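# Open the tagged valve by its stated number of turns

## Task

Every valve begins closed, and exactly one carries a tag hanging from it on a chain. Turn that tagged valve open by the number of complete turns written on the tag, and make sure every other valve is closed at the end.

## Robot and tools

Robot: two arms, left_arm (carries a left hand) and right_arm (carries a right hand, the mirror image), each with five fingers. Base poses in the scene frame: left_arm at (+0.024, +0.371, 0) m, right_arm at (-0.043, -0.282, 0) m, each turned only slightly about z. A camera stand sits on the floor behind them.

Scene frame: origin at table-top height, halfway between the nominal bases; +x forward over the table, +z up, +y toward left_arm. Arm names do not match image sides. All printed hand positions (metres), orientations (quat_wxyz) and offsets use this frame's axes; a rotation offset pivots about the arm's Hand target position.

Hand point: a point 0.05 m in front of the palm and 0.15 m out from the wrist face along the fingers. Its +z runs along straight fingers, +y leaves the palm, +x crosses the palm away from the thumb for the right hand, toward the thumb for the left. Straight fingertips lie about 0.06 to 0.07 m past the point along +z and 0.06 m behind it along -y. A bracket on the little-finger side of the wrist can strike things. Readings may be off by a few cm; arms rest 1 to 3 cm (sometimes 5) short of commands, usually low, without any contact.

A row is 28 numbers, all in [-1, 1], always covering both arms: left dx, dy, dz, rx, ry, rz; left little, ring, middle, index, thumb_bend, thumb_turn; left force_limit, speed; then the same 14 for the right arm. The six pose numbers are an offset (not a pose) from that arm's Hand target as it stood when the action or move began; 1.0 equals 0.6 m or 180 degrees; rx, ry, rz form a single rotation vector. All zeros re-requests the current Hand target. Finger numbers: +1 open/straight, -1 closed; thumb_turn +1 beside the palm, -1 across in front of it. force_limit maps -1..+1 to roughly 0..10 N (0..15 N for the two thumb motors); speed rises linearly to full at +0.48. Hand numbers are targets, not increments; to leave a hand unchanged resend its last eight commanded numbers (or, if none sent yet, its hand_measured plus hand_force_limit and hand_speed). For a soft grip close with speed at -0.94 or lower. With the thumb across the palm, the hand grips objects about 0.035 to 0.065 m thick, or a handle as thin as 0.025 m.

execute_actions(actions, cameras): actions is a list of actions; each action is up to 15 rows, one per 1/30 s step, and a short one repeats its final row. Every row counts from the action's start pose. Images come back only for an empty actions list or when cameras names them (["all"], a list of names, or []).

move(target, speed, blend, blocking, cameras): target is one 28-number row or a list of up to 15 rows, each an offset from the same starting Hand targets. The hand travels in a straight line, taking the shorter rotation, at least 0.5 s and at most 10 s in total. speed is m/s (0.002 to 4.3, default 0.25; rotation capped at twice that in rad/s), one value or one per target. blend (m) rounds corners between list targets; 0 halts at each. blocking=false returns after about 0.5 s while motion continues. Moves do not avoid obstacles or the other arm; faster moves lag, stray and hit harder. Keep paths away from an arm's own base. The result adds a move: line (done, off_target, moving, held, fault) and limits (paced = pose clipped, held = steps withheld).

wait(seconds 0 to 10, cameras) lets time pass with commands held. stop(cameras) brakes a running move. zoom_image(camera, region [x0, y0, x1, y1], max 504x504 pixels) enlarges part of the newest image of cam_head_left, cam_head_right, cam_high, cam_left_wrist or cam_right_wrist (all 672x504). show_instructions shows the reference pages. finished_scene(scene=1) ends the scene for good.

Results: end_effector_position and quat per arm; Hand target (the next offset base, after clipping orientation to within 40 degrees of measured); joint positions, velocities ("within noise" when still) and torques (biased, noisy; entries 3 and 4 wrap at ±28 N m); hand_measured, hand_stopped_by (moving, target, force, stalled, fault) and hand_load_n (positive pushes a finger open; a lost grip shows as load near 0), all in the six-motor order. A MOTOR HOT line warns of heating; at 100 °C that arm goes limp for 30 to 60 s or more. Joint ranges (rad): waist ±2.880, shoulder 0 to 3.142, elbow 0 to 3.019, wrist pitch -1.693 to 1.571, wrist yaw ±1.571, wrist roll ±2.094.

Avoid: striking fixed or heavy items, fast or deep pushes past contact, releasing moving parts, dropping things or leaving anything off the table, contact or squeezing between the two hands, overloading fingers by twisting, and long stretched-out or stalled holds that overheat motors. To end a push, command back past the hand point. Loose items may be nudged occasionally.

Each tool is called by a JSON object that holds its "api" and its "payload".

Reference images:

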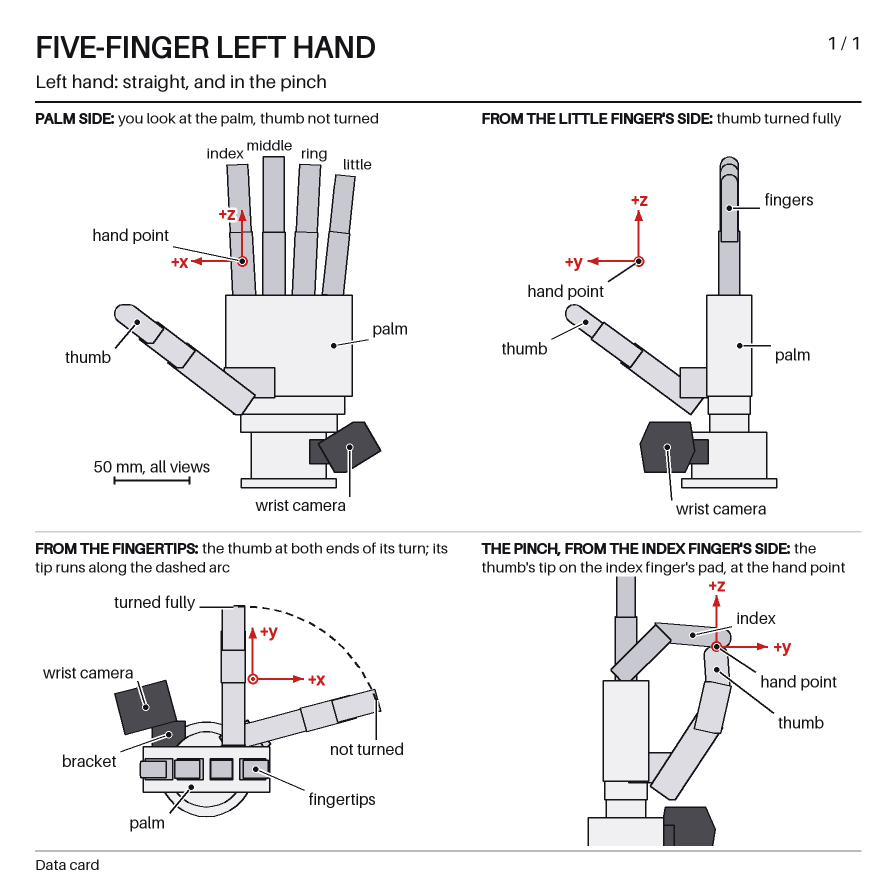

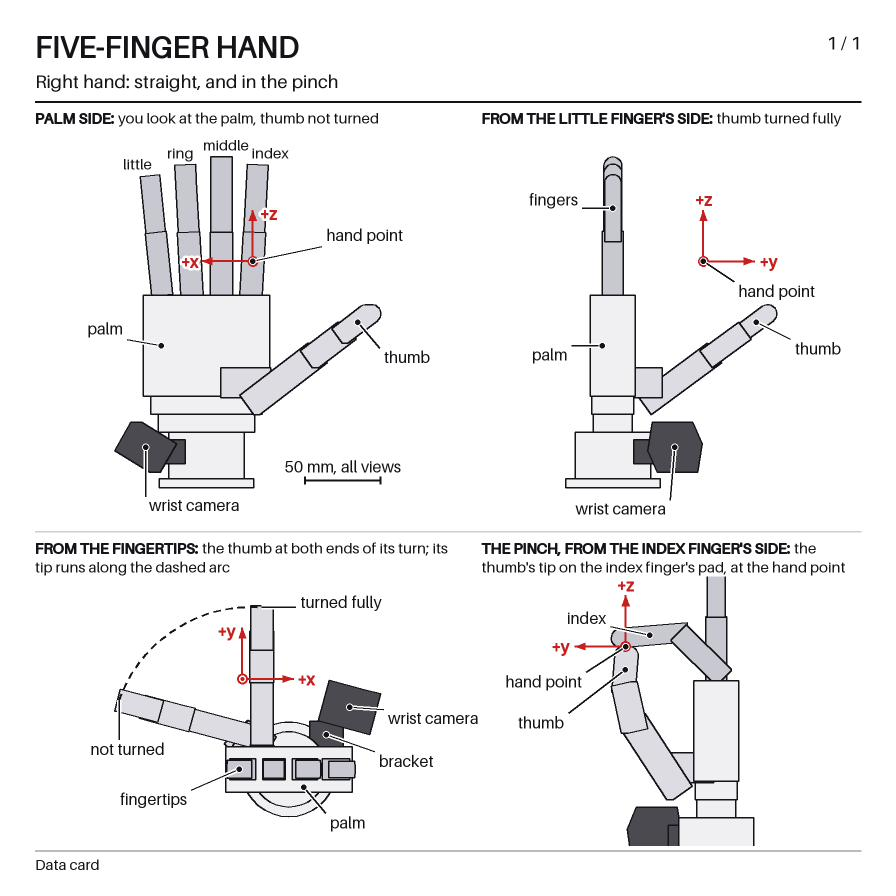

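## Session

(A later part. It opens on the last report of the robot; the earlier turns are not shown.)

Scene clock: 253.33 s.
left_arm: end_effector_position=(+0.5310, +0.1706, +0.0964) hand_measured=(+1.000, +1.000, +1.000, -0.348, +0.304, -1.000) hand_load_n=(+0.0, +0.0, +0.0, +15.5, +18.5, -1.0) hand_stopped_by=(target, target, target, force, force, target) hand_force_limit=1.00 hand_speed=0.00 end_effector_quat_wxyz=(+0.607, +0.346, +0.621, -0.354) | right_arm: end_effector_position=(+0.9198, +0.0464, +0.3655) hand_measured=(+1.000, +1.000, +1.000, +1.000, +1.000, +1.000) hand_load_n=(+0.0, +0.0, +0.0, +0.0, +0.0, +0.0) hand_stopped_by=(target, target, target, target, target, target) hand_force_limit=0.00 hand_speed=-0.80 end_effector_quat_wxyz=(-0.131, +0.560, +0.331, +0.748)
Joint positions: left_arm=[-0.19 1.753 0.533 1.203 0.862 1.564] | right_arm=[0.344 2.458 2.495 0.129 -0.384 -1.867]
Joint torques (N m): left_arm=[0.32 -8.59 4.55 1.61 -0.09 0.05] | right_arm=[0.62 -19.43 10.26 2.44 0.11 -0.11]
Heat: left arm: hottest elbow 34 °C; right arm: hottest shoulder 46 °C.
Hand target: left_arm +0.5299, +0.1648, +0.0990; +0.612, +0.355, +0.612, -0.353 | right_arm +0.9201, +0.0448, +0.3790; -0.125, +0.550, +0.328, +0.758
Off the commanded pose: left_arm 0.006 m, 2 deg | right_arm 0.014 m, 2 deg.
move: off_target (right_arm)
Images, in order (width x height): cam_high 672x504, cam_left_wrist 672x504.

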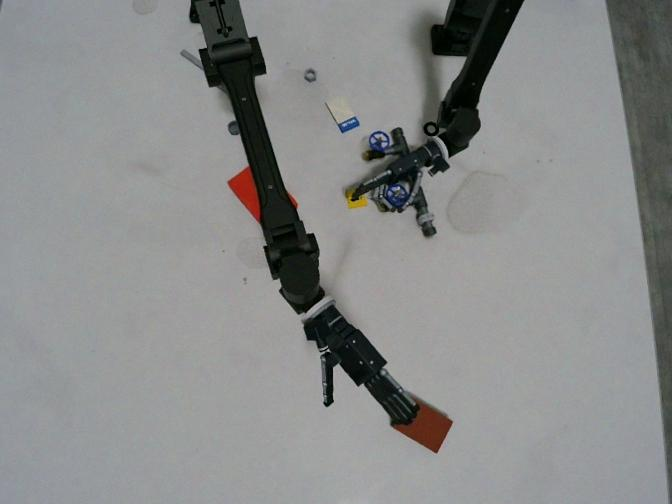

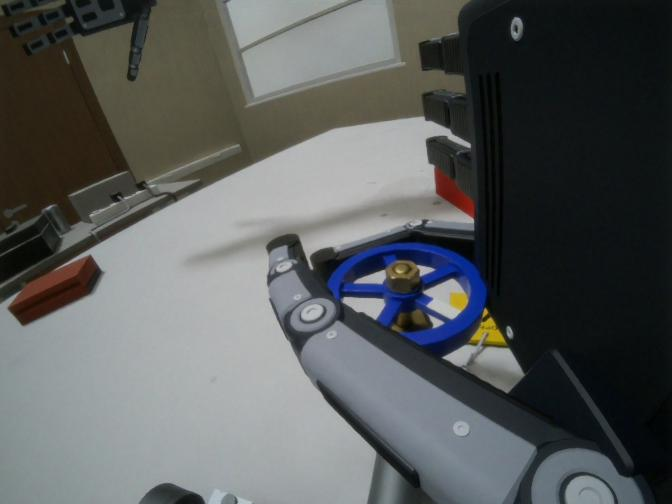

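{"api": "move", "payload": {"target": [-0.0012,0.021,0,0,0,0.1111,1,1,1,-0.6,-0.35,-1,1,0,0,0,0,0,0,0,1,1,1,1,1,1,0,-0.8], "speed": 0.2, "cameras": ["cam_high","cam_left_wrist"]}}

{"api": "zoom_image", "payload": {"camera": "cam_high", "region": [350, 140, 440, 230]}}

Scene clock: 254.97 s.
left_arm: end_effector_position=(+0.5331, +0.1814, +0.0955) hand_measured=(+1.000, +1.000, +1.000, -0.348, +0.304, -1.000) hand_load_n=(+0.0, +0.0, +0.0, +12.5, +20.0, -1.5) hand_stopped_by=(target, target, target, force, force, target) hand_force_limit=1.00 hand_speed=0.00 end_effector_quat_wxyz=(+0.659, +0.241, +0.669, -0.246) | right_arm: end_effector_position=(+0.9198, +0.0464, +0.3655) hand_measured=(+1.000, +1.000, +1.000, +1.000, +1.000, +1.000) hand_load_n=(+0.0, +0.0, +0.0, +0.0, +0.0, +0.0) hand_stopped_by=(target, target, target, target, target, target) hand_force_limit=0.00 hand_speed=-0.80 end_effector_quat_wxyz=(-0.131, +0.560, +0.331, +0.748)
Joint positions: left_arm=[-0.342 1.731 0.472 1.249 0.376 1.564] | right_arm=[0.344 2.458 2.495 0.129 -0.384 -1.867]
Joint torques (N m): left_arm=[-0.56 -9.17 3.32 1.33 -0.61 0.01] | right_arm=[0.62 -19.43 10.26 2.41 0.11 -0.11]
Heat: left arm: hottest elbow 34 °C; right arm: hottest shoulder 46 °C.
Hand target: left_arm +0.5292, +0.1774, +0.0990; +0.664, +0.243, +0.664, -0.242 | right_arm +0.9201, +0.0448, +0.3790; -0.125, +0.550, +0.328, +0.758
Off the commanded pose: left_arm 0.007 m, 1 deg | right_arm 0.014 m, 2 deg.
move: off_target (right_arm)
Images, in order (width x height): cam_high 672x504, cam_left_wrist 672x504.

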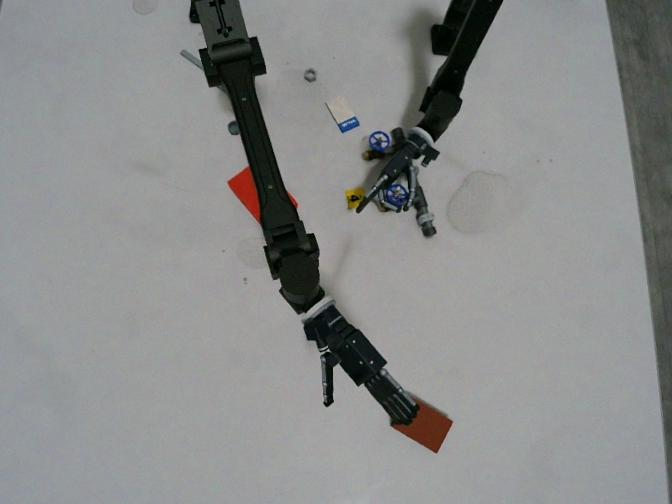

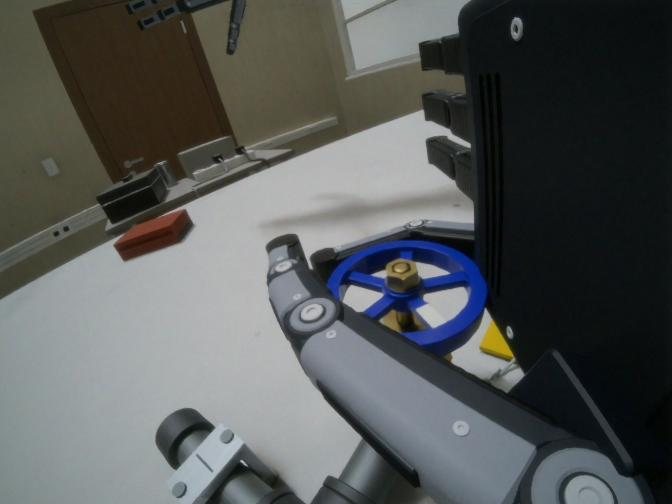

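Scaled by 5.600 from the camera's 672x504 image, which has a finer 960x720 frame.

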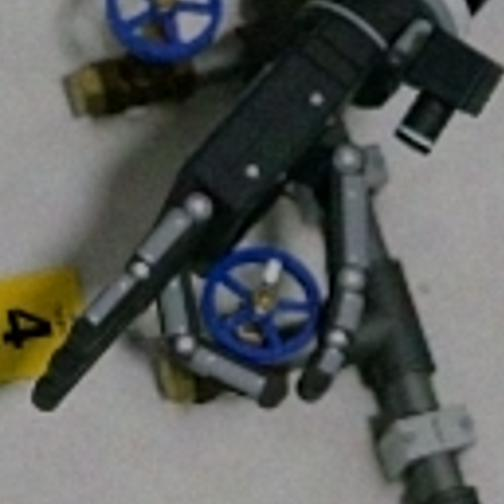

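{"api": "move", "payload": {"target": [0.0012,-0.021,0,0,0,-0.1111,1,1,1,-0.6,-0.35,-1,1,0,0,0,0,0,0,0,1,1,1,1,1,1,0,-0.8], "speed": 0.2, "cameras": ["cam_high","cam_left_wrist"]}}

{"api": "zoom_image", "payload": {"camera": "cam_high", "region": [350, 140, 440, 230]}}

Scene clock: 256.60 s.
left_arm: end_effector_position=(+0.5276, +0.1663, +0.1010) hand_measured=(+1.000, +1.000, +1.000, -0.350, +0.300, -1.000) hand_load_n=(+0.0, +0.0, +0.0, +4.0, +0.5, +0.0) hand_stopped_by=(target, target, target, force, force, target) hand_force_limit=1.00 hand_speed=0.00 end_effector_quat_wxyz=(+0.617, +0.351, +0.612, -0.348) | right_arm: end_effector_position=(+0.9198, +0.0464, +0.3655) hand_measured=(+1.000, +1.000, +1.000, +1.000, +1.000, +1.000) hand_load_n=(+0.0, +0.5, +0.0, +0.0, +0.0, +0.0) hand_stopped_by=(target, target, target, target, target, target) hand_force_limit=0.00 hand_speed=-0.80 end_effector_quat_wxyz=(-0.131, +0.560, +0.331, +0.748)
Joint positions: left_arm=[-0.205 1.753 0.522 1.235 0.844 1.575] | right_arm=[0.344 2.458 2.495 0.129 -0.384 -1.867]
Joint torques (N m): left_arm=[1.55 -8.12 5.23 0.38 0.48 0.04] | right_arm=[0.56 -19.49 10.28 2.41 0.11 -0.11]
Heat: left arm: hottest elbow 33 °C; right arm: hottest shoulder 46 °C.
Hand target: left_arm +0.5299, +0.1648, +0.0990; +0.612, +0.355, +0.612, -0.353 | right_arm +0.9201, +0.0448, +0.3790; -0.125, +0.550, +0.328, +0.758
Off the commanded pose: left_arm 0.003 m, 1 deg | right_arm 0.014 m, 2 deg.
move: off_target (right_arm)
Images, in order (width x height): cam_high 672x504, cam_left_wrist 672x504.

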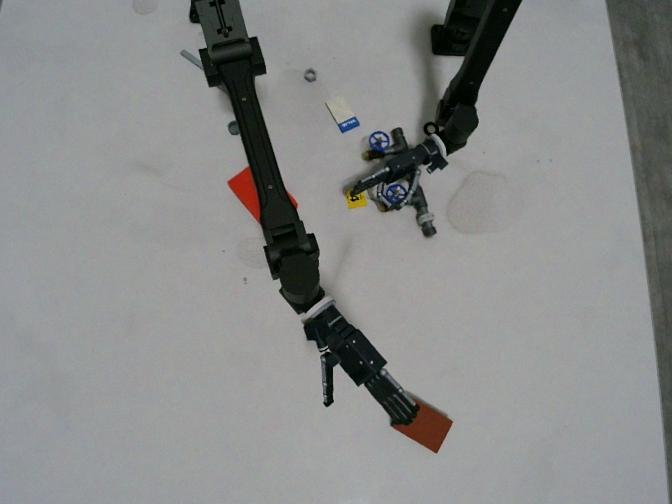

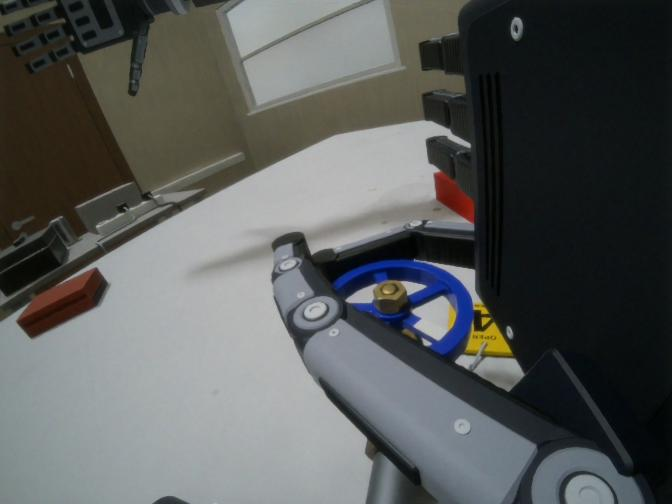

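Scaled by 5.600 from the camera's 672x504 image, which has a finer 960x720 frame.

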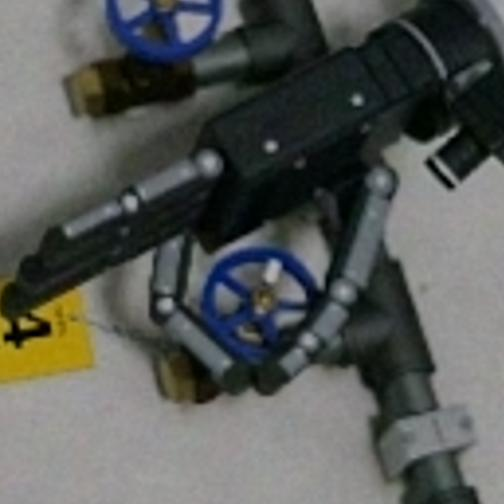

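{"api": "move", "payload": {"target": [[0,0,0,0,0,0,1,1,1,0.2,0.9,-1,1,0.4,0,0,0,0,0,0,1,1,1,1,1,1,0,-0.8],[0,-0.0,-0.008,0,0,0,1,1,1,0.2,0.9,-1,1,0.4,0,0,0,0,0,0,1,1,1,1,1,1,0,-0.8]], "speed": 0.1, "cameras": ["cam_left_wrist"]}}

{"api": "move", "payload": {"target": [0,0,0,0,0,0,1,1,1,-0.6,-0.3,-1,1,0,0,0,0,0,0,0,1,1,1,1,1,1,0,-0.8], "speed": 0.1, "cameras": ["cam_left_wrist"]}}

Scene clock: 259.40 s.
left_arm: end_effector_position=(+0.5240, +0.1616, +0.0913) hand_measured=(+1.000, +1.000, +1.000, +0.200, +0.900, -1.000) hand_load_n=(+0.0, +0.0, +0.0, +0.0, +0.0, +0.5) hand_stopped_by=(target, target, target, target, target, target) hand_force_limit=1.00 hand_speed=0.40 end_effector_quat_wxyz=(+0.606, +0.351, +0.618, -0.358) | right_arm: end_effector_position=(+0.9198, +0.0464, +0.3655) hand_measured=(+1.000, +1.000, +1.000, +1.000, +1.000, +1.000) hand_load_n=(+0.0, +0.0, +0.0, +0.0, +0.0, +0.0) hand_stopped_by=(target, target, target, target, target, target) hand_force_limit=0.00 hand_speed=-0.80 end_effector_quat_wxyz=(-0.131, +0.560, +0.331, +0.748)
Joint positions: left_arm=[-0.212 1.77 0.522 1.234 0.855 1.564] | right_arm=[0.344 2.458 2.495 0.129 -0.384 -1.867]
Joint torques (N m): left_arm=[0.85 -7.59 5.03 1.01 0.07 0.01] | right_arm=[0.62 -19.49 10.25 2.41 0.11 -0.11]
Heat: left arm: hottest elbow 33 °C; right arm: hottest shoulder 46 °C.
Hand target: left_arm +0.5299, +0.1648, +0.0942; +0.612, +0.355, +0.612, -0.353 | right_arm +0.9201, +0.0448, +0.3790; -0.125, +0.550, +0.328, +0.758
Off the commanded pose: left_arm 0.007 m, 1 deg | right_arm 0.014 m, 2 deg.
move: off_target (right_arm)
Images, in order (width x height): cam_left_wrist 672x504.

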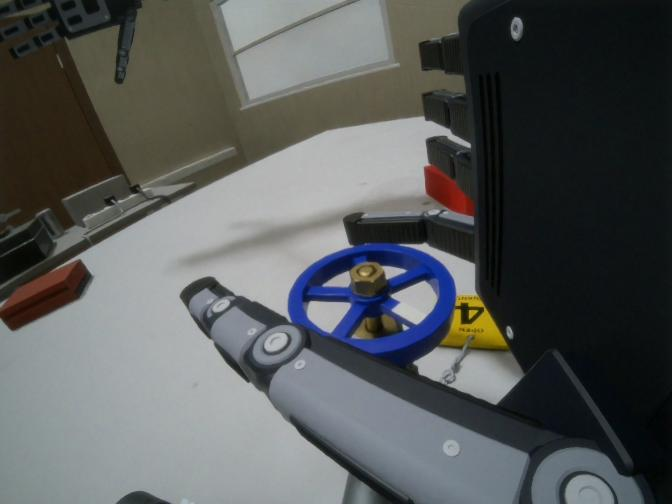

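Scene clock: 260.37 s.
left_arm: end_effector_position=(+0.5314, +0.1692, +0.0920) hand_measured=(+1.000, +1.000, +1.000, -0.392, +0.348, -1.000) hand_load_n=(+0.0, +0.0, +0.0, +7.5, +21.0, +0.5) hand_stopped_by=(target, target, target, force, force, target) hand_force_limit=1.00 hand_speed=0.00 end_effector_quat_wxyz=(+0.612, +0.347, +0.619, -0.349) | right_arm: end_effector_position=(+0.9198, +0.0464, +0.3655) hand_measured=(+1.000, +1.000, +1.000, +1.000, +1.000, +1.000) hand_load_n=(+0.0, +0.0, +0.0, +0.0, +0.0, +0.0) hand_stopped_by=(target, target, target, target, target, target) hand_force_limit=0.00 hand_speed=-0.80 end_effector_quat_wxyz=(-0.131, +0.560, +0.331, +0.748)
Joint positions: left_arm=[-0.198 1.776 0.531 1.234 0.847 1.57] | right_arm=[0.344 2.458 2.495 0.129 -0.384 -1.867]
Joint torques (N m): left_arm=[0.85 -8.47 4.18 1.06 0.33 0.02] | right_arm=[0.67 -19.49 10.24 2.41 0.11 -0.11]
Heat: left arm: hottest elbow 33 °C; right arm: hottest shoulder 46 °C.
Hand target: left_arm +0.5299, +0.1648, +0.0942; +0.612, +0.355, +0.612, -0.353 | right_arm +0.9201, +0.0448, +0.3790; -0.125, +0.550, +0.328, +0.758
Off the commanded pose: left_arm 0.005 m, 1 deg | right_arm 0.014 m, 2 deg.
move: off_target (right_arm)
Images, in order (width x height): cam_left_wrist 672x504.

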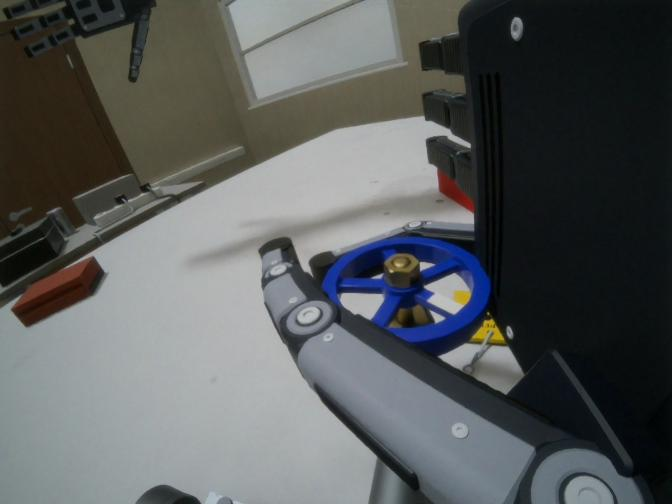

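{"api": "move", "payload": {"target": [0,0,0,0,0,0,1,1,1,-0.65,-0.35,-1,1,0,0,0,0,0,0,0,1,1,1,1,1,1,0,-0.8], "speed": 0.1}}

{"api": "move", "payload": {"target": [-0.0003,0.0063,0,0,0,0.0333,1,1,1,-0.65,-0.35,-1,1,0,0,0,0,0,0,0,1,1,1,1,1,1,0,-0.8], "speed": 1.0, "cameras": ["cam_left_wrist"]}}

{"api": "move", "payload": {"target": [-0.0003,0.0063,0,0,0,0.0333,1,1,1,-0.65,-0.35,-1,1,0,0,0,0,0,0,0,1,1,1,1,1,1,0,-0.8], "speed": 1.0, "cameras": ["cam_left_wrist"]}}

Scene clock: 261.30 s.
left_arm: end_effector_position=(+0.5320, +0.1691, +0.0925) hand_measured=(+1.000, +1.000, +1.000, -0.414, +0.348, -1.000) hand_load_n=(+0.0, +0.0, +0.0, +18.5, +21.5, +1.0) hand_stopped_by=(target, target, target, force, force, target) hand_force_limit=1.00 hand_speed=0.00 end_effector_quat_wxyz=(+0.612, +0.347, +0.619, -0.349) | right_arm: end_effector_position=(+0.9198, +0.0464, +0.3655) hand_measured=(+1.000, +1.000, +1.000, +1.000, +1.000, +1.000) hand_load_n=(+0.0, +0.0, +0.0, +0.0, +0.0, +0.0) hand_stopped_by=(target, target, target, target, target, target) hand_force_limit=0.00 hand_speed=-0.80 end_effector_quat_wxyz=(-0.131, +0.560, +0.331, +0.748)
Joint positions: left_arm=[-0.198 1.776 0.533 1.234 0.847 1.57] | right_arm=[0.344 2.458 2.495 0.129 -0.384 -1.867]
Joint torques (N m): left_arm=[0.73 -8.64 4.31 1.09 0.33 0.03] | right_arm=[0.56 -19.49 10.25 2.41 0.11 -0.1]
Heat: left arm: hottest elbow 33 °C; right arm: hottest shoulder 46 °C.
Hand target: left_arm +0.5299, +0.1648, +0.0942; +0.612, +0.355, +0.612, -0.353 | right_arm +0.9201, +0.0448, +0.3790; -0.125, +0.550, +0.328, +0.758
Off the commanded pose: left_arm 0.005 m, 1 deg | right_arm 0.014 m, 2 deg.
move: off_target (right_arm)

Scene clock: 262.30 s.
left_arm: end_effector_position=(+0.5333, +0.1716, +0.0919) hand_measured=(+1.000, +1.000, +1.000, -0.414, +0.350, -1.000) hand_load_n=(+0.0, +0.0, +0.0, +16.0, +22.5, +0.0) hand_stopped_by=(target, target, target, force, force, target) hand_force_limit=1.00 hand_speed=0.00 end_effector_quat_wxyz=(+0.625, +0.324, +0.631, -0.325) | right_arm: end_effector_position=(+0.9198, +0.0464, +0.3655) hand_measured=(+1.000, +1.000, +1.000, +1.000, +1.000, +1.000) hand_load_n=(+0.0, +0.0, +0.0, +0.0, +0.0, +0.0) hand_stopped_by=(target, target, target, target, target, target) hand_force_limit=0.00 hand_speed=-0.80 end_effector_quat_wxyz=(-0.131, +0.560, +0.331, +0.748)
Joint positions: left_arm=[-0.228 1.77 0.515 1.246 0.74 1.572] | right_arm=[0.344 2.458 2.495 0.129 -0.384 -1.867]
Joint torques (N m): left_arm=[-0.56 -8.64 3.08 1.35 -0.75 0.04] | right_arm=[0.5 -19.43 10.28 2.41 0.11 -0.11]
Heat: left arm: hottest elbow 33 °C; right arm: hottest shoulder 46 °C.
Hand target: left_arm +0.5297, +0.1686, +0.0942; +0.630, +0.322, +0.629, -0.321 | right_arm +0.9201, +0.0448, +0.3790; -0.125, +0.550, +0.328, +0.758
Off the commanded pose: left_arm 0.005 m, 1 deg | right_arm 0.014 m, 2 deg.
move: off_target (right_arm)
Images, in order (width x height): cam_left_wrist 672x504.

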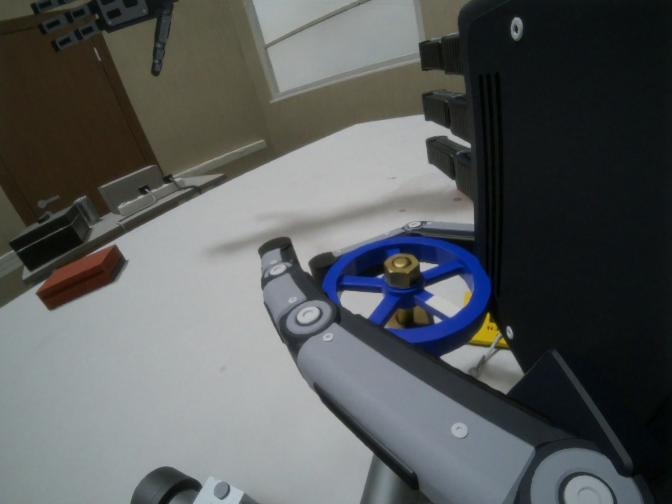

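Scene clock: 263.30 s.
left_arm: end_effector_position=(+0.5337, +0.1749, +0.0917) hand_measured=(+1.000, +1.000, +1.000, -0.414, +0.350, -1.000) hand_load_n=(+0.0, +0.0, +0.0, +18.0, +22.5, +0.0) hand_stopped_by=(target, target, target, force, force, target) hand_force_limit=1.00 hand_speed=0.00 end_effector_quat_wxyz=(+0.641, +0.291, +0.647, -0.292) | right_arm: end_effector_position=(+0.9198, +0.0464, +0.3655) hand_measured=(+1.000, +1.000, +1.000, +1.000, +1.000, +1.000) hand_load_n=(+0.0, +0.0, +0.0, +0.0, +0.0, +0.0) hand_stopped_by=(target, target, target, target, target, target) hand_force_limit=0.00 hand_speed=-0.80 end_effector_quat_wxyz=(-0.131, +0.560, +0.331, +0.748)
Joint positions: left_arm=[-0.274 1.76 0.493 1.258 0.591 1.572] | right_arm=[0.344 2.458 2.495 0.129 -0.384 -1.867]
Joint torques (N m): left_arm=[-0.5 -9 3.11 1.47 -0.83 0.02] | right_arm=[0.56 -19.49 10.26 2.4 0.11 -0.11]
Heat: left arm: hottest elbow 33 °C; right arm: hottest shoulder 46 °C.
Hand target: left_arm +0.5295, +0.1724, +0.0942; +0.646, +0.289, +0.645, -0.288 | right_arm +0.9201, +0.0448, +0.3790; -0.125, +0.550, +0.328, +0.758
Off the commanded pose: left_arm 0.006 m, 1 deg | right_arm 0.014 m, 2 deg.
move: off_target (right_arm)
Images, in order (width x height): cam_left_wrist 672x504.

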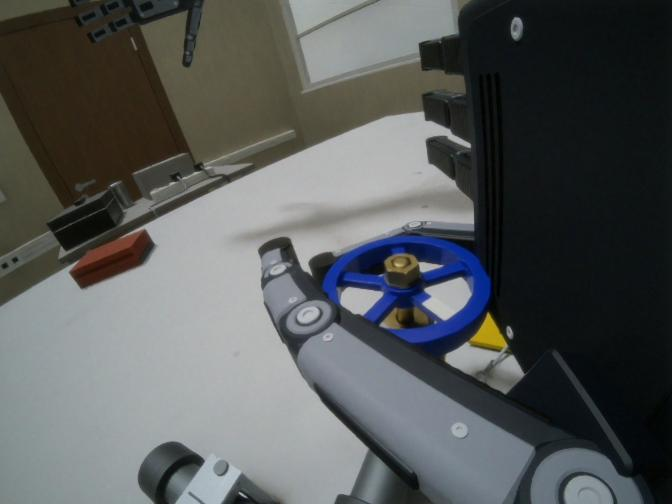

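{"api": "zoom_image", "payload": {"camera": "cam_left_wrist", "region": [300, 210, 510, 370]}}

Scaled by 2.400 from the camera's 672x504 image, which has a finer 960x720 frame.

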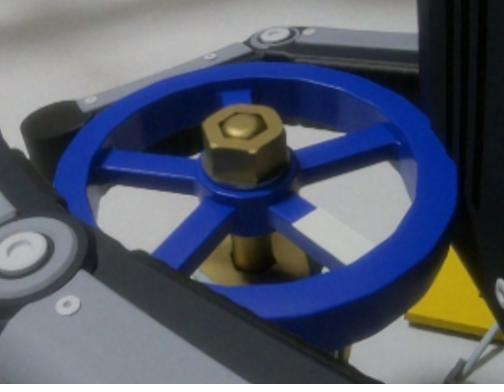

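{"api": "move", "payload": {"target": [-0.0009,0.0126,0,0,0,0.0667,1,1,1,-0.65,-0.35,-1,1,0,0,0,0,0,0,0,1,1,1,1,1,1,0,-0.8], "speed": 1.5, "cameras": ["cam_left_wrist","cam_high"]}}

{"api": "zoom_image", "payload": {"camera": "cam_left_wrist", "region": [300, 210, 510, 370]}}

{"api": "zoom_image", "payload": {"camera": "cam_high", "region": [350, 140, 440, 230]}}

Scene clock: 264.53 s.
left_arm: end_effector_position=(+0.5346, +0.1829, +0.0916) hand_measured=(+1.000, +1.000, +1.000, -0.414, +0.350, -1.000) hand_load_n=(+0.0, +0.0, +0.0, +17.5, +22.5, +5.5) hand_stopped_by=(target, target, target, force, force, target) hand_force_limit=1.00 hand_speed=0.00 end_effector_quat_wxyz=(+0.668, +0.218, +0.675, -0.222) | right_arm: end_effector_position=(+0.9198, +0.0464, +0.3655) hand_measured=(+1.000, +1.000, +1.000, +1.000, +1.000, +1.000) hand_load_n=(+0.0, +0.0, +0.0, +0.0, +0.0, +0.0) hand_stopped_by=(target, target, target, target, target, target) hand_force_limit=0.00 hand_speed=-0.80 end_effector_quat_wxyz=(-0.131, +0.560, +0.331, +0.748)
Joint positions: left_arm=[-0.377 1.751 0.473 1.27 0.272 1.564] | right_arm=[0.344 2.458 2.495 0.129 -0.384 -1.867]
Joint torques (N m): left_arm=[-0.44 -8.94 2.89 1.46 -0.68 -0.01] | right_arm=[0.62 -19.55 10.25 2.43 0.11 -0.11]
Heat: left arm: hottest elbow 33 °C; right arm: hottest shoulder 46 °C.
Hand target: left_arm +0.5290, +0.1799, +0.0942; +0.673, +0.220, +0.672, -0.218 | right_arm +0.9201, +0.0448, +0.3790; -0.125, +0.550, +0.328, +0.758
Off the commanded pose: left_arm 0.007 m, 1 deg | right_arm 0.014 m, 2 deg.
move: off_target (right_arm)
Images, in order (width x height): cam_high 672x504, cam_left_wrist 672x504.

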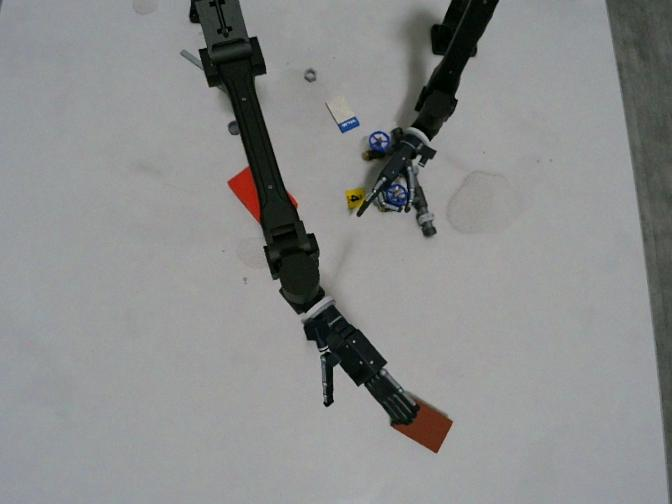

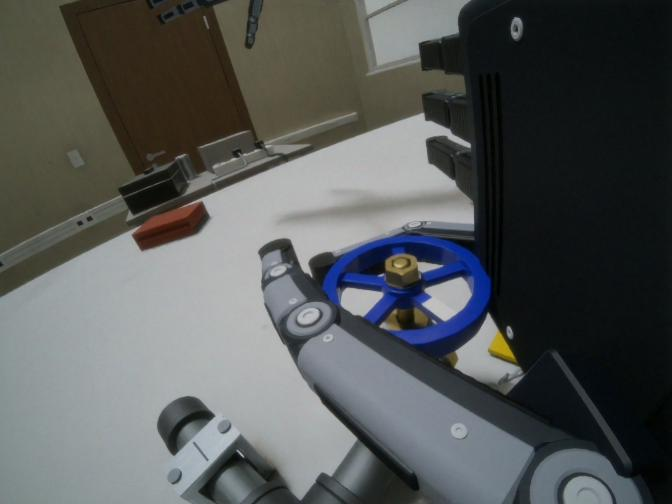

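Scaled by 2.400 from the camera's 672x504 image, which has a finer 960x720 frame.

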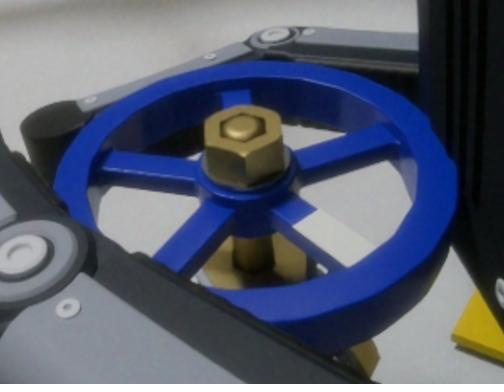

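Scaled by 5.600 from the camera's 672x504 image, which has a finer 960x720 frame.

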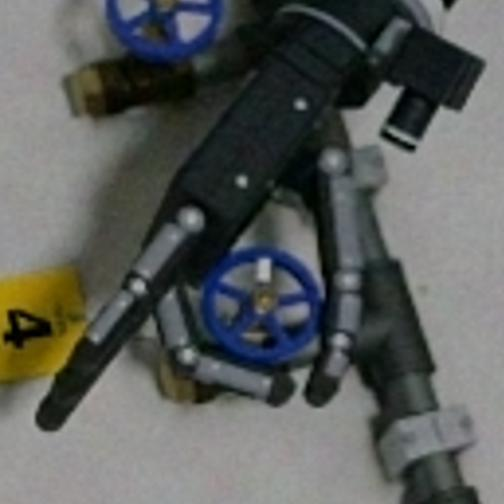

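{"api": "move", "payload": {"target": [[0.0078,0.0003,0,0,0,0,1,1,1,0.1,0.8,-1,1,0.4,0,0,0,0,0,0,1,1,1,1,1,1,0,-0.8],[0.0035,-0.0230,0,0,0,-0.1278,1,1,1,0.1,0.8,-1,1,0.4,0,0,0,0,0,0,1,1,1,1,1,1,0,-0.8],[-0.0097,-0.0427,0,0,0,-0.2556,1,1,1,0.1,0.8,-1,1,0.4,0,0,0,0,0,0,1,1,1,1,1,1,0,-0.8]], "speed": 0.4, "blend": [0, 0.01, 0], "cameras": ["cam_left_wrist","cam_high"]}}

{"api": "zoom_image", "payload": {"camera": "cam_high", "region": [350, 140, 440, 230]}}

Scene clock: 268.57 s.
left_arm: end_effector_position=(+0.5126, +0.1562, +0.0890) hand_measured=(+1.000, +1.000, +1.000, +0.100, +0.800, -1.000) hand_load_n=(+0.0, +0.0, -0.5, +0.0, +0.0, +0.0) hand_stopped_by=(target, target, target, target, target, target) hand_force_limit=1.00 hand_speed=0.40 end_effector_quat_wxyz=(+0.529, +0.457, +0.541, -0.467) | right_arm: end_effector_position=(+0.9198, +0.0464, +0.3655) hand_measured=(+1.000, +1.000, +1.000, +1.000, +1.000, +1.000) hand_load_n=(+0.0, +0.0, +0.0, +0.0, +0.0, +0.0) hand_stopped_by=(target, target, target, target, target, target) hand_force_limit=0.00 hand_speed=-0.80 end_effector_quat_wxyz=(-0.131, +0.560, +0.331, +0.748)
Joint positions: left_arm=[-0.092 1.837 0.645 1.177 1.347 1.564] | right_arm=[0.344 2.458 2.495 0.129 -0.384 -1.867]
Joint torques (N m): left_arm=[0.67 -8.53 6.99 0.01 0.11 -0.03] | right_arm=[0.62 -19.55 10.24 2.4 0.11 -0.11]
Heat: left arm: hottest elbow 33 °C; right arm: hottest shoulder 46 °C.
Hand target: left_arm +0.5232, +0.1543, +0.0942; +0.534, +0.465, +0.533, -0.464 | right_arm +0.9201, +0.0448, +0.3790; -0.125, +0.550, +0.328, +0.758
Off the commanded pose: left_arm 0.012 m, 1 deg | right_arm 0.014 m, 2 deg.
move: off_target (left_arm, right_arm)
Images, in order (width x height): cam_high 672x504, cam_left_wrist 672x504.

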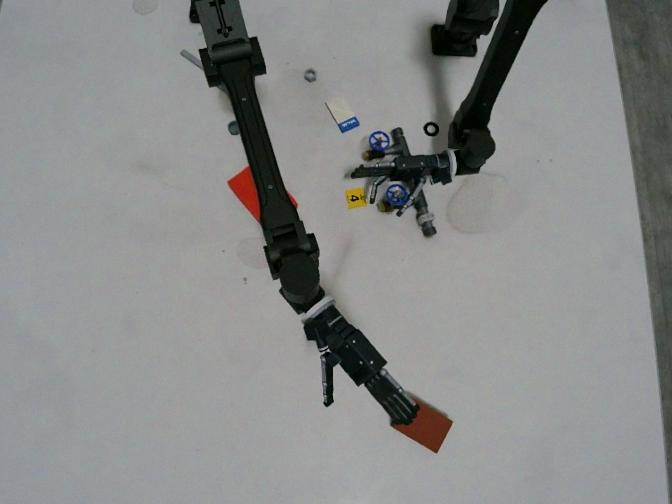

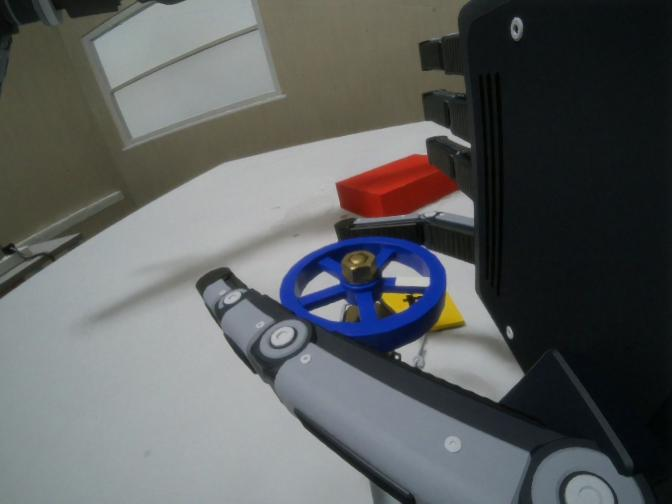

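Scaled by 5.600 from the camera's 672x504 image, which has a finer 960x720 frame.

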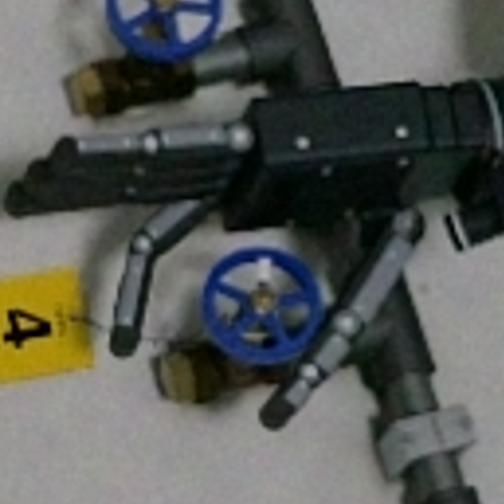

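{"api": "move", "payload": {"target": [[0.0150,0.0015,0.003,0,0,0,1,1,1,0.1,0.8,-1,1,0.4,0,0,0,0,0,0,1,1,1,1,1,1,0,-0.8],[0.0150,0.0015,0.003,0,0,0,1,1,1,-0.55,-0.3,-1,1,0,0,0,0,0,0,0,1,1,1,1,1,1,0,-0.8],[0.0150,0.0015,0.003,0,0,0,1,1,1,-0.65,-0.35,-1,1,0.05,0,0,0,0,0,0,1,1,1,1,1,1,0,-0.8]], "speed": 0.2, "cameras": ["cam_left_wrist","cam_high"]}}

{"api": "zoom_image", "payload": {"camera": "cam_high", "region": [350, 140, 440, 230]}}

Scene clock: 272.53 s.
left_arm: end_effector_position=(+0.5249, +0.1557, +0.0929) hand_measured=(+1.000, +1.000, +1.000, -0.454, +0.390, -1.000) hand_load_n=(+0.0, +0.0, +0.0, +19.0, +20.0, +0.0) hand_stopped_by=(target, target, target, force, force, target) hand_force_limit=1.00 hand_speed=0.05 end_effector_quat_wxyz=(+0.531, +0.459, +0.539, -0.466) | right_arm: end_effector_position=(+0.9198, +0.0464, +0.3655) hand_measured=(+1.000, +1.000, +1.000, +1.000, +1.000, +1.000) hand_load_n=(+0.0, +0.0, +0.0, +0.0, +0.0, +0.0) hand_stopped_by=(target, target, target, target, target, target) hand_force_limit=0.00 hand_speed=-0.80 end_effector_quat_wxyz=(-0.131, +0.560, +0.331, +0.748)
Joint positions: left_arm=[-0.09 1.845 0.68 1.155 1.35 1.566] | right_arm=[0.344 2.458 2.495 0.129 -0.384 -1.867]
Joint torques (N m): left_arm=[0.97 -8.7 6.58 0.14 0.16 0] | right_arm=[0.62 -19.49 10.28 2.4 0.11 -0.11]
Heat: left arm: hottest elbow 32 °C; right arm: hottest shoulder 46 °C.
Hand target: left_arm +0.5322, +0.1552, +0.0960; +0.534, +0.465, +0.533, -0.464 | right_arm +0.9201, +0.0448, +0.3790; -0.125, +0.550, +0.328, +0.758
Off the commanded pose: left_arm 0.008 m, 1 deg | right_arm 0.014 m, 2 deg.
move: off_target (right_arm); target 2's new numbers were sent with left_arm's hand 0.013 m and 1 deg from that target
Images, in order (width x height): cam_high 672x504, cam_left_wrist 672x504.

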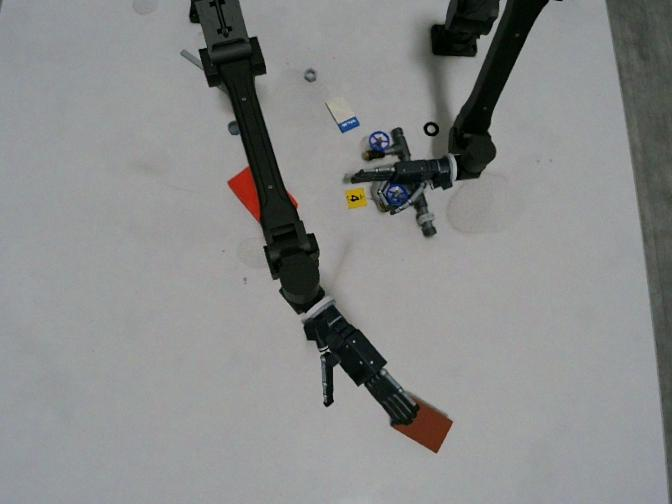

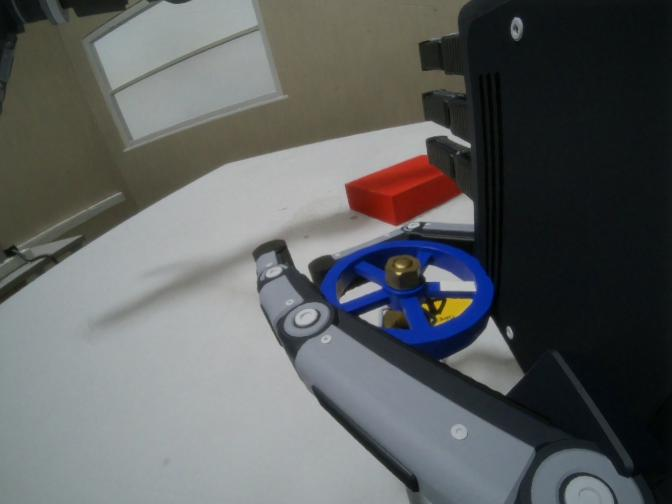

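Scaled by 5.600 from the camera's 672x504 image, which has a finer 960x720 frame.

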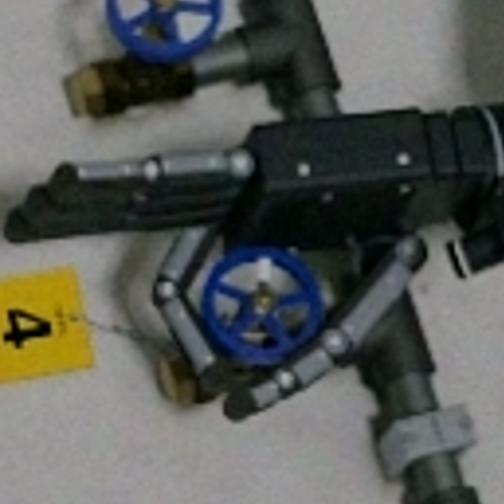

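{"api": "move", "payload": {"target": [[-0.0038,0.018,-0.003,0,0,0.1278,1,1,1,-0.65,-0.35,-1,1,0.05,0,0,0,0,0,0,1,1,1,1,1,1,0,-0.8],[-0.0053,0.0412,-0.003,0,0,0.2556,1,1,1,-0.65,-0.35,-1,1,0.05,0,0,0,0,0,0,1,1,1,1,1,1,0,-0.8]], "speed": 0.5, "blend": [0.01, 0], "cameras": ["cam_left_wrist","cam_high"]}}

{"api": "zoom_image", "payload": {"camera": "cam_high", "region": [350, 140, 440, 230]}}

Scene clock: 274.27 s.
left_arm: end_effector_position=(+0.5360, +0.1820, +0.0918) hand_measured=(+1.000, +1.000, +1.000, -0.454, +0.390, -1.000) hand_load_n=(+0.0, +0.0, +0.0, +21.0, +18.5, +11.0) hand_stopped_by=(target, target, target, force, force, target) hand_force_limit=1.00 hand_speed=0.05 end_effector_quat_wxyz=(+0.668, +0.216, +0.676, -0.224) | right_arm: end_effector_position=(+0.9198, +0.0464, +0.3655) hand_measured=(+1.000, +1.000, +1.000, +1.000, +1.000, +1.000) hand_load_n=(+0.0, +0.0, +0.0, +0.0, +0.0, +0.0) hand_stopped_by=(target, target, target, target, target, target) hand_force_limit=0.00 hand_speed=-0.80 end_effector_quat_wxyz=(-0.131, +0.560, +0.331, +0.748)
Joint positions: left_arm=[-0.379 1.753 0.478 1.269 0.269 1.558] | right_arm=[0.344 2.458 2.495 0.129 -0.384 -1.867]
Joint torques (N m): left_arm=[-0.73 -8.64 2.69 1.4 -0.51 0.07] | right_arm=[0.56 -19.55 10.25 2.43 0.11 -0.1]
Heat: left arm: hottest elbow 32 °C; right arm: hottest shoulder 46 °C.
Hand target: left_arm +0.5290, +0.1799, +0.0942; +0.673, +0.220, +0.672, -0.218 | right_arm +0.9201, +0.0448, +0.3790; -0.125, +0.550, +0.328, +0.758
Off the commanded pose: left_arm 0.008 m, 1 deg | right_arm 0.014 m, 2 deg.
move: off_target (right_arm)
Images, in order (width x height): cam_high 672x504, cam_left_wrist 672x504.

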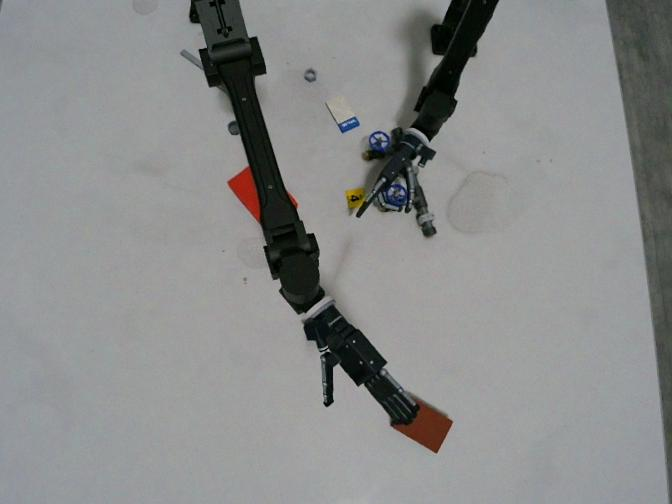

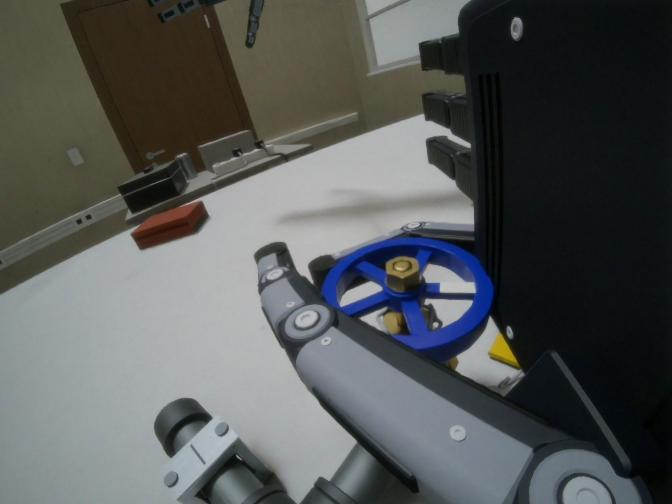

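Scaled by 5.600 from the camera's 672x504 image, which has a finer 960x720 frame.

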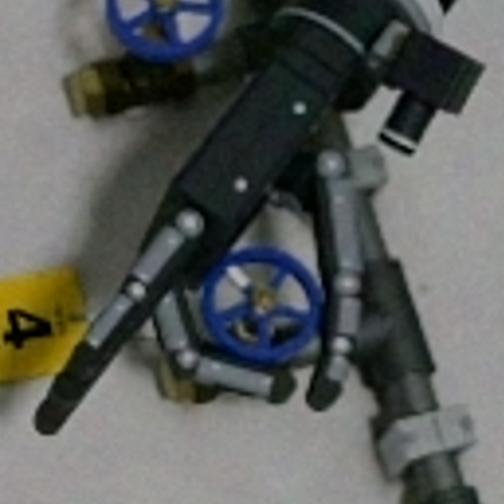

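{"api": "move", "payload": {"target": [[0.0070,0.0003,0,0,0,0,1,1,1,0.1,0.8,-1,1,0.4,0,0,0,0,0,0,1,1,1,1,1,1,0,-0.8],[0.0035,-0.0230,0,0,0,-0.1278,1,1,1,0.1,0.8,-1,1,0.4,0,0,0,0,0,0,1,1,1,1,1,1,0,-0.8],[0.0002,-0.0447,0.0038,0,0,-0.2778,1,1,1,0.1,0.8,-1,1,0.4,0,0,0,0,0,0,1,1,1,1,1,1,0,-0.8],[0.0002,-0.0447,0.0038,0,0,-0.2778,1,1,1,-0.55,-0.3,-1,1,0,0,0,0,0,0,0,1,1,1,1,1,1,0,-0.8],[0.0002,-0.0447,0.0038,0,0,-0.2778,1,1,1,-0.65,-0.35,-1,1,0.05,0,0,0,0,0,0,1,1,1,1,1,1,0,-0.8],[0.0015,-0.0232,0,0,0,-0.1278,1,1,1,-0.65,-0.35,-1,1,0.05,0,0,0,0,0,0,1,1,1,1,1,1,0,-0.8],[-0.0008,0.0038,0,0,0,0.0222,1,1,1,-0.65,-0.35,-1,1,0.05,0,0,0,0,0,0,1,1,1,1,1,1,0,-0.8]], "speed": 0.5, "blend": [0,0.01,0,0,0,0.01,0], "cameras": ["cam_left_wrist","cam_high"]}}

{"api": "zoom_image", "payload": {"camera": "cam_high", "region": [350, 140, 440, 230]}}

Scene clock: 282.33 s.
left_arm: end_effector_position=(+0.5355, +0.1840, +0.0910) hand_measured=(+1.000, +1.000, +1.000, -0.450, +0.390, -1.000) hand_load_n=(+0.0, +0.0, +0.0, +20.5, +18.5, +12.0) hand_stopped_by=(target, target, target, force, force, target) hand_force_limit=1.00 hand_speed=0.05 end_effector_quat_wxyz=(+0.675, +0.190, +0.684, -0.203) | right_arm: end_effector_position=(+0.9198, +0.0464, +0.3655) hand_measured=(+1.000, +1.000, +1.000, +1.000, +1.000, +1.000) hand_load_n=(+0.0, +0.0, +0.0, +0.0, +0.0, +0.0) hand_stopped_by=(target, target, target, target, target, target) hand_force_limit=0.00 hand_speed=-0.80 end_effector_quat_wxyz=(-0.131, +0.560, +0.331, +0.748)
Joint positions: left_arm=[-0.414 1.753 0.478 1.267 0.164 1.552] | right_arm=[0.344 2.458 2.495 0.129 -0.384 -1.867]
Joint torques (N m): left_arm=[-0.97 -9.88 2.78 1.4 -0.63 0.13] | right_arm=[0.56 -19.55 10.28 2.4 0.11 -0.11]
Heat: left arm: hottest elbow 32 °C; right arm: hottest shoulder 47 °C.
Hand target: left_arm +0.5285, +0.1822, +0.0942; +0.680, +0.196, +0.679, -0.195 | right_arm +0.9201, +0.0448, +0.3790; -0.125, +0.550, +0.328, +0.758
Off the commanded pose: left_arm 0.008 m, 1 deg | right_arm 0.014 m, 2 deg.
move: off_target (right_arm); target 4's new numbers were sent with left_arm's hand 0.012 m and 2 deg from that target
Images, in order (width x height): cam_high 672x504, cam_left_wrist 672x504.

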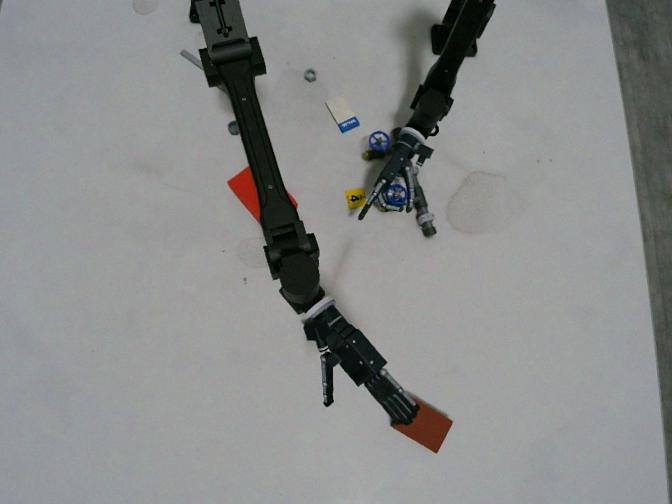

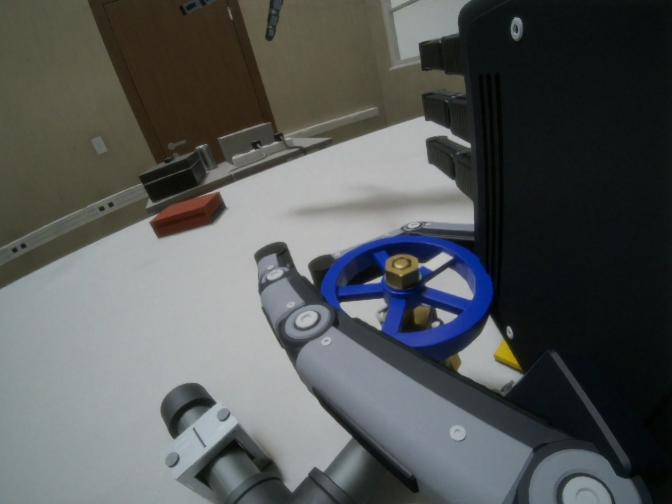

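Scaled by 5.600 from the camera's 672x504 image, which has a finer 960x720 frame.

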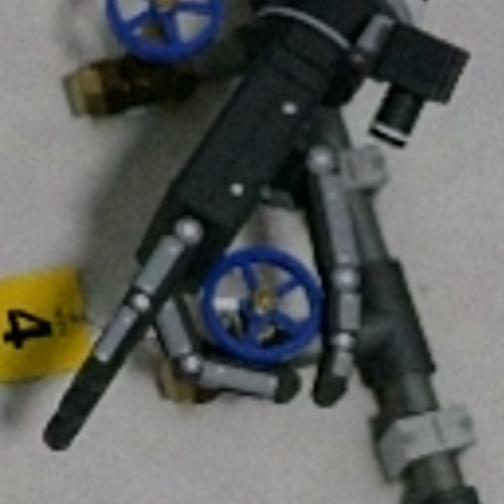

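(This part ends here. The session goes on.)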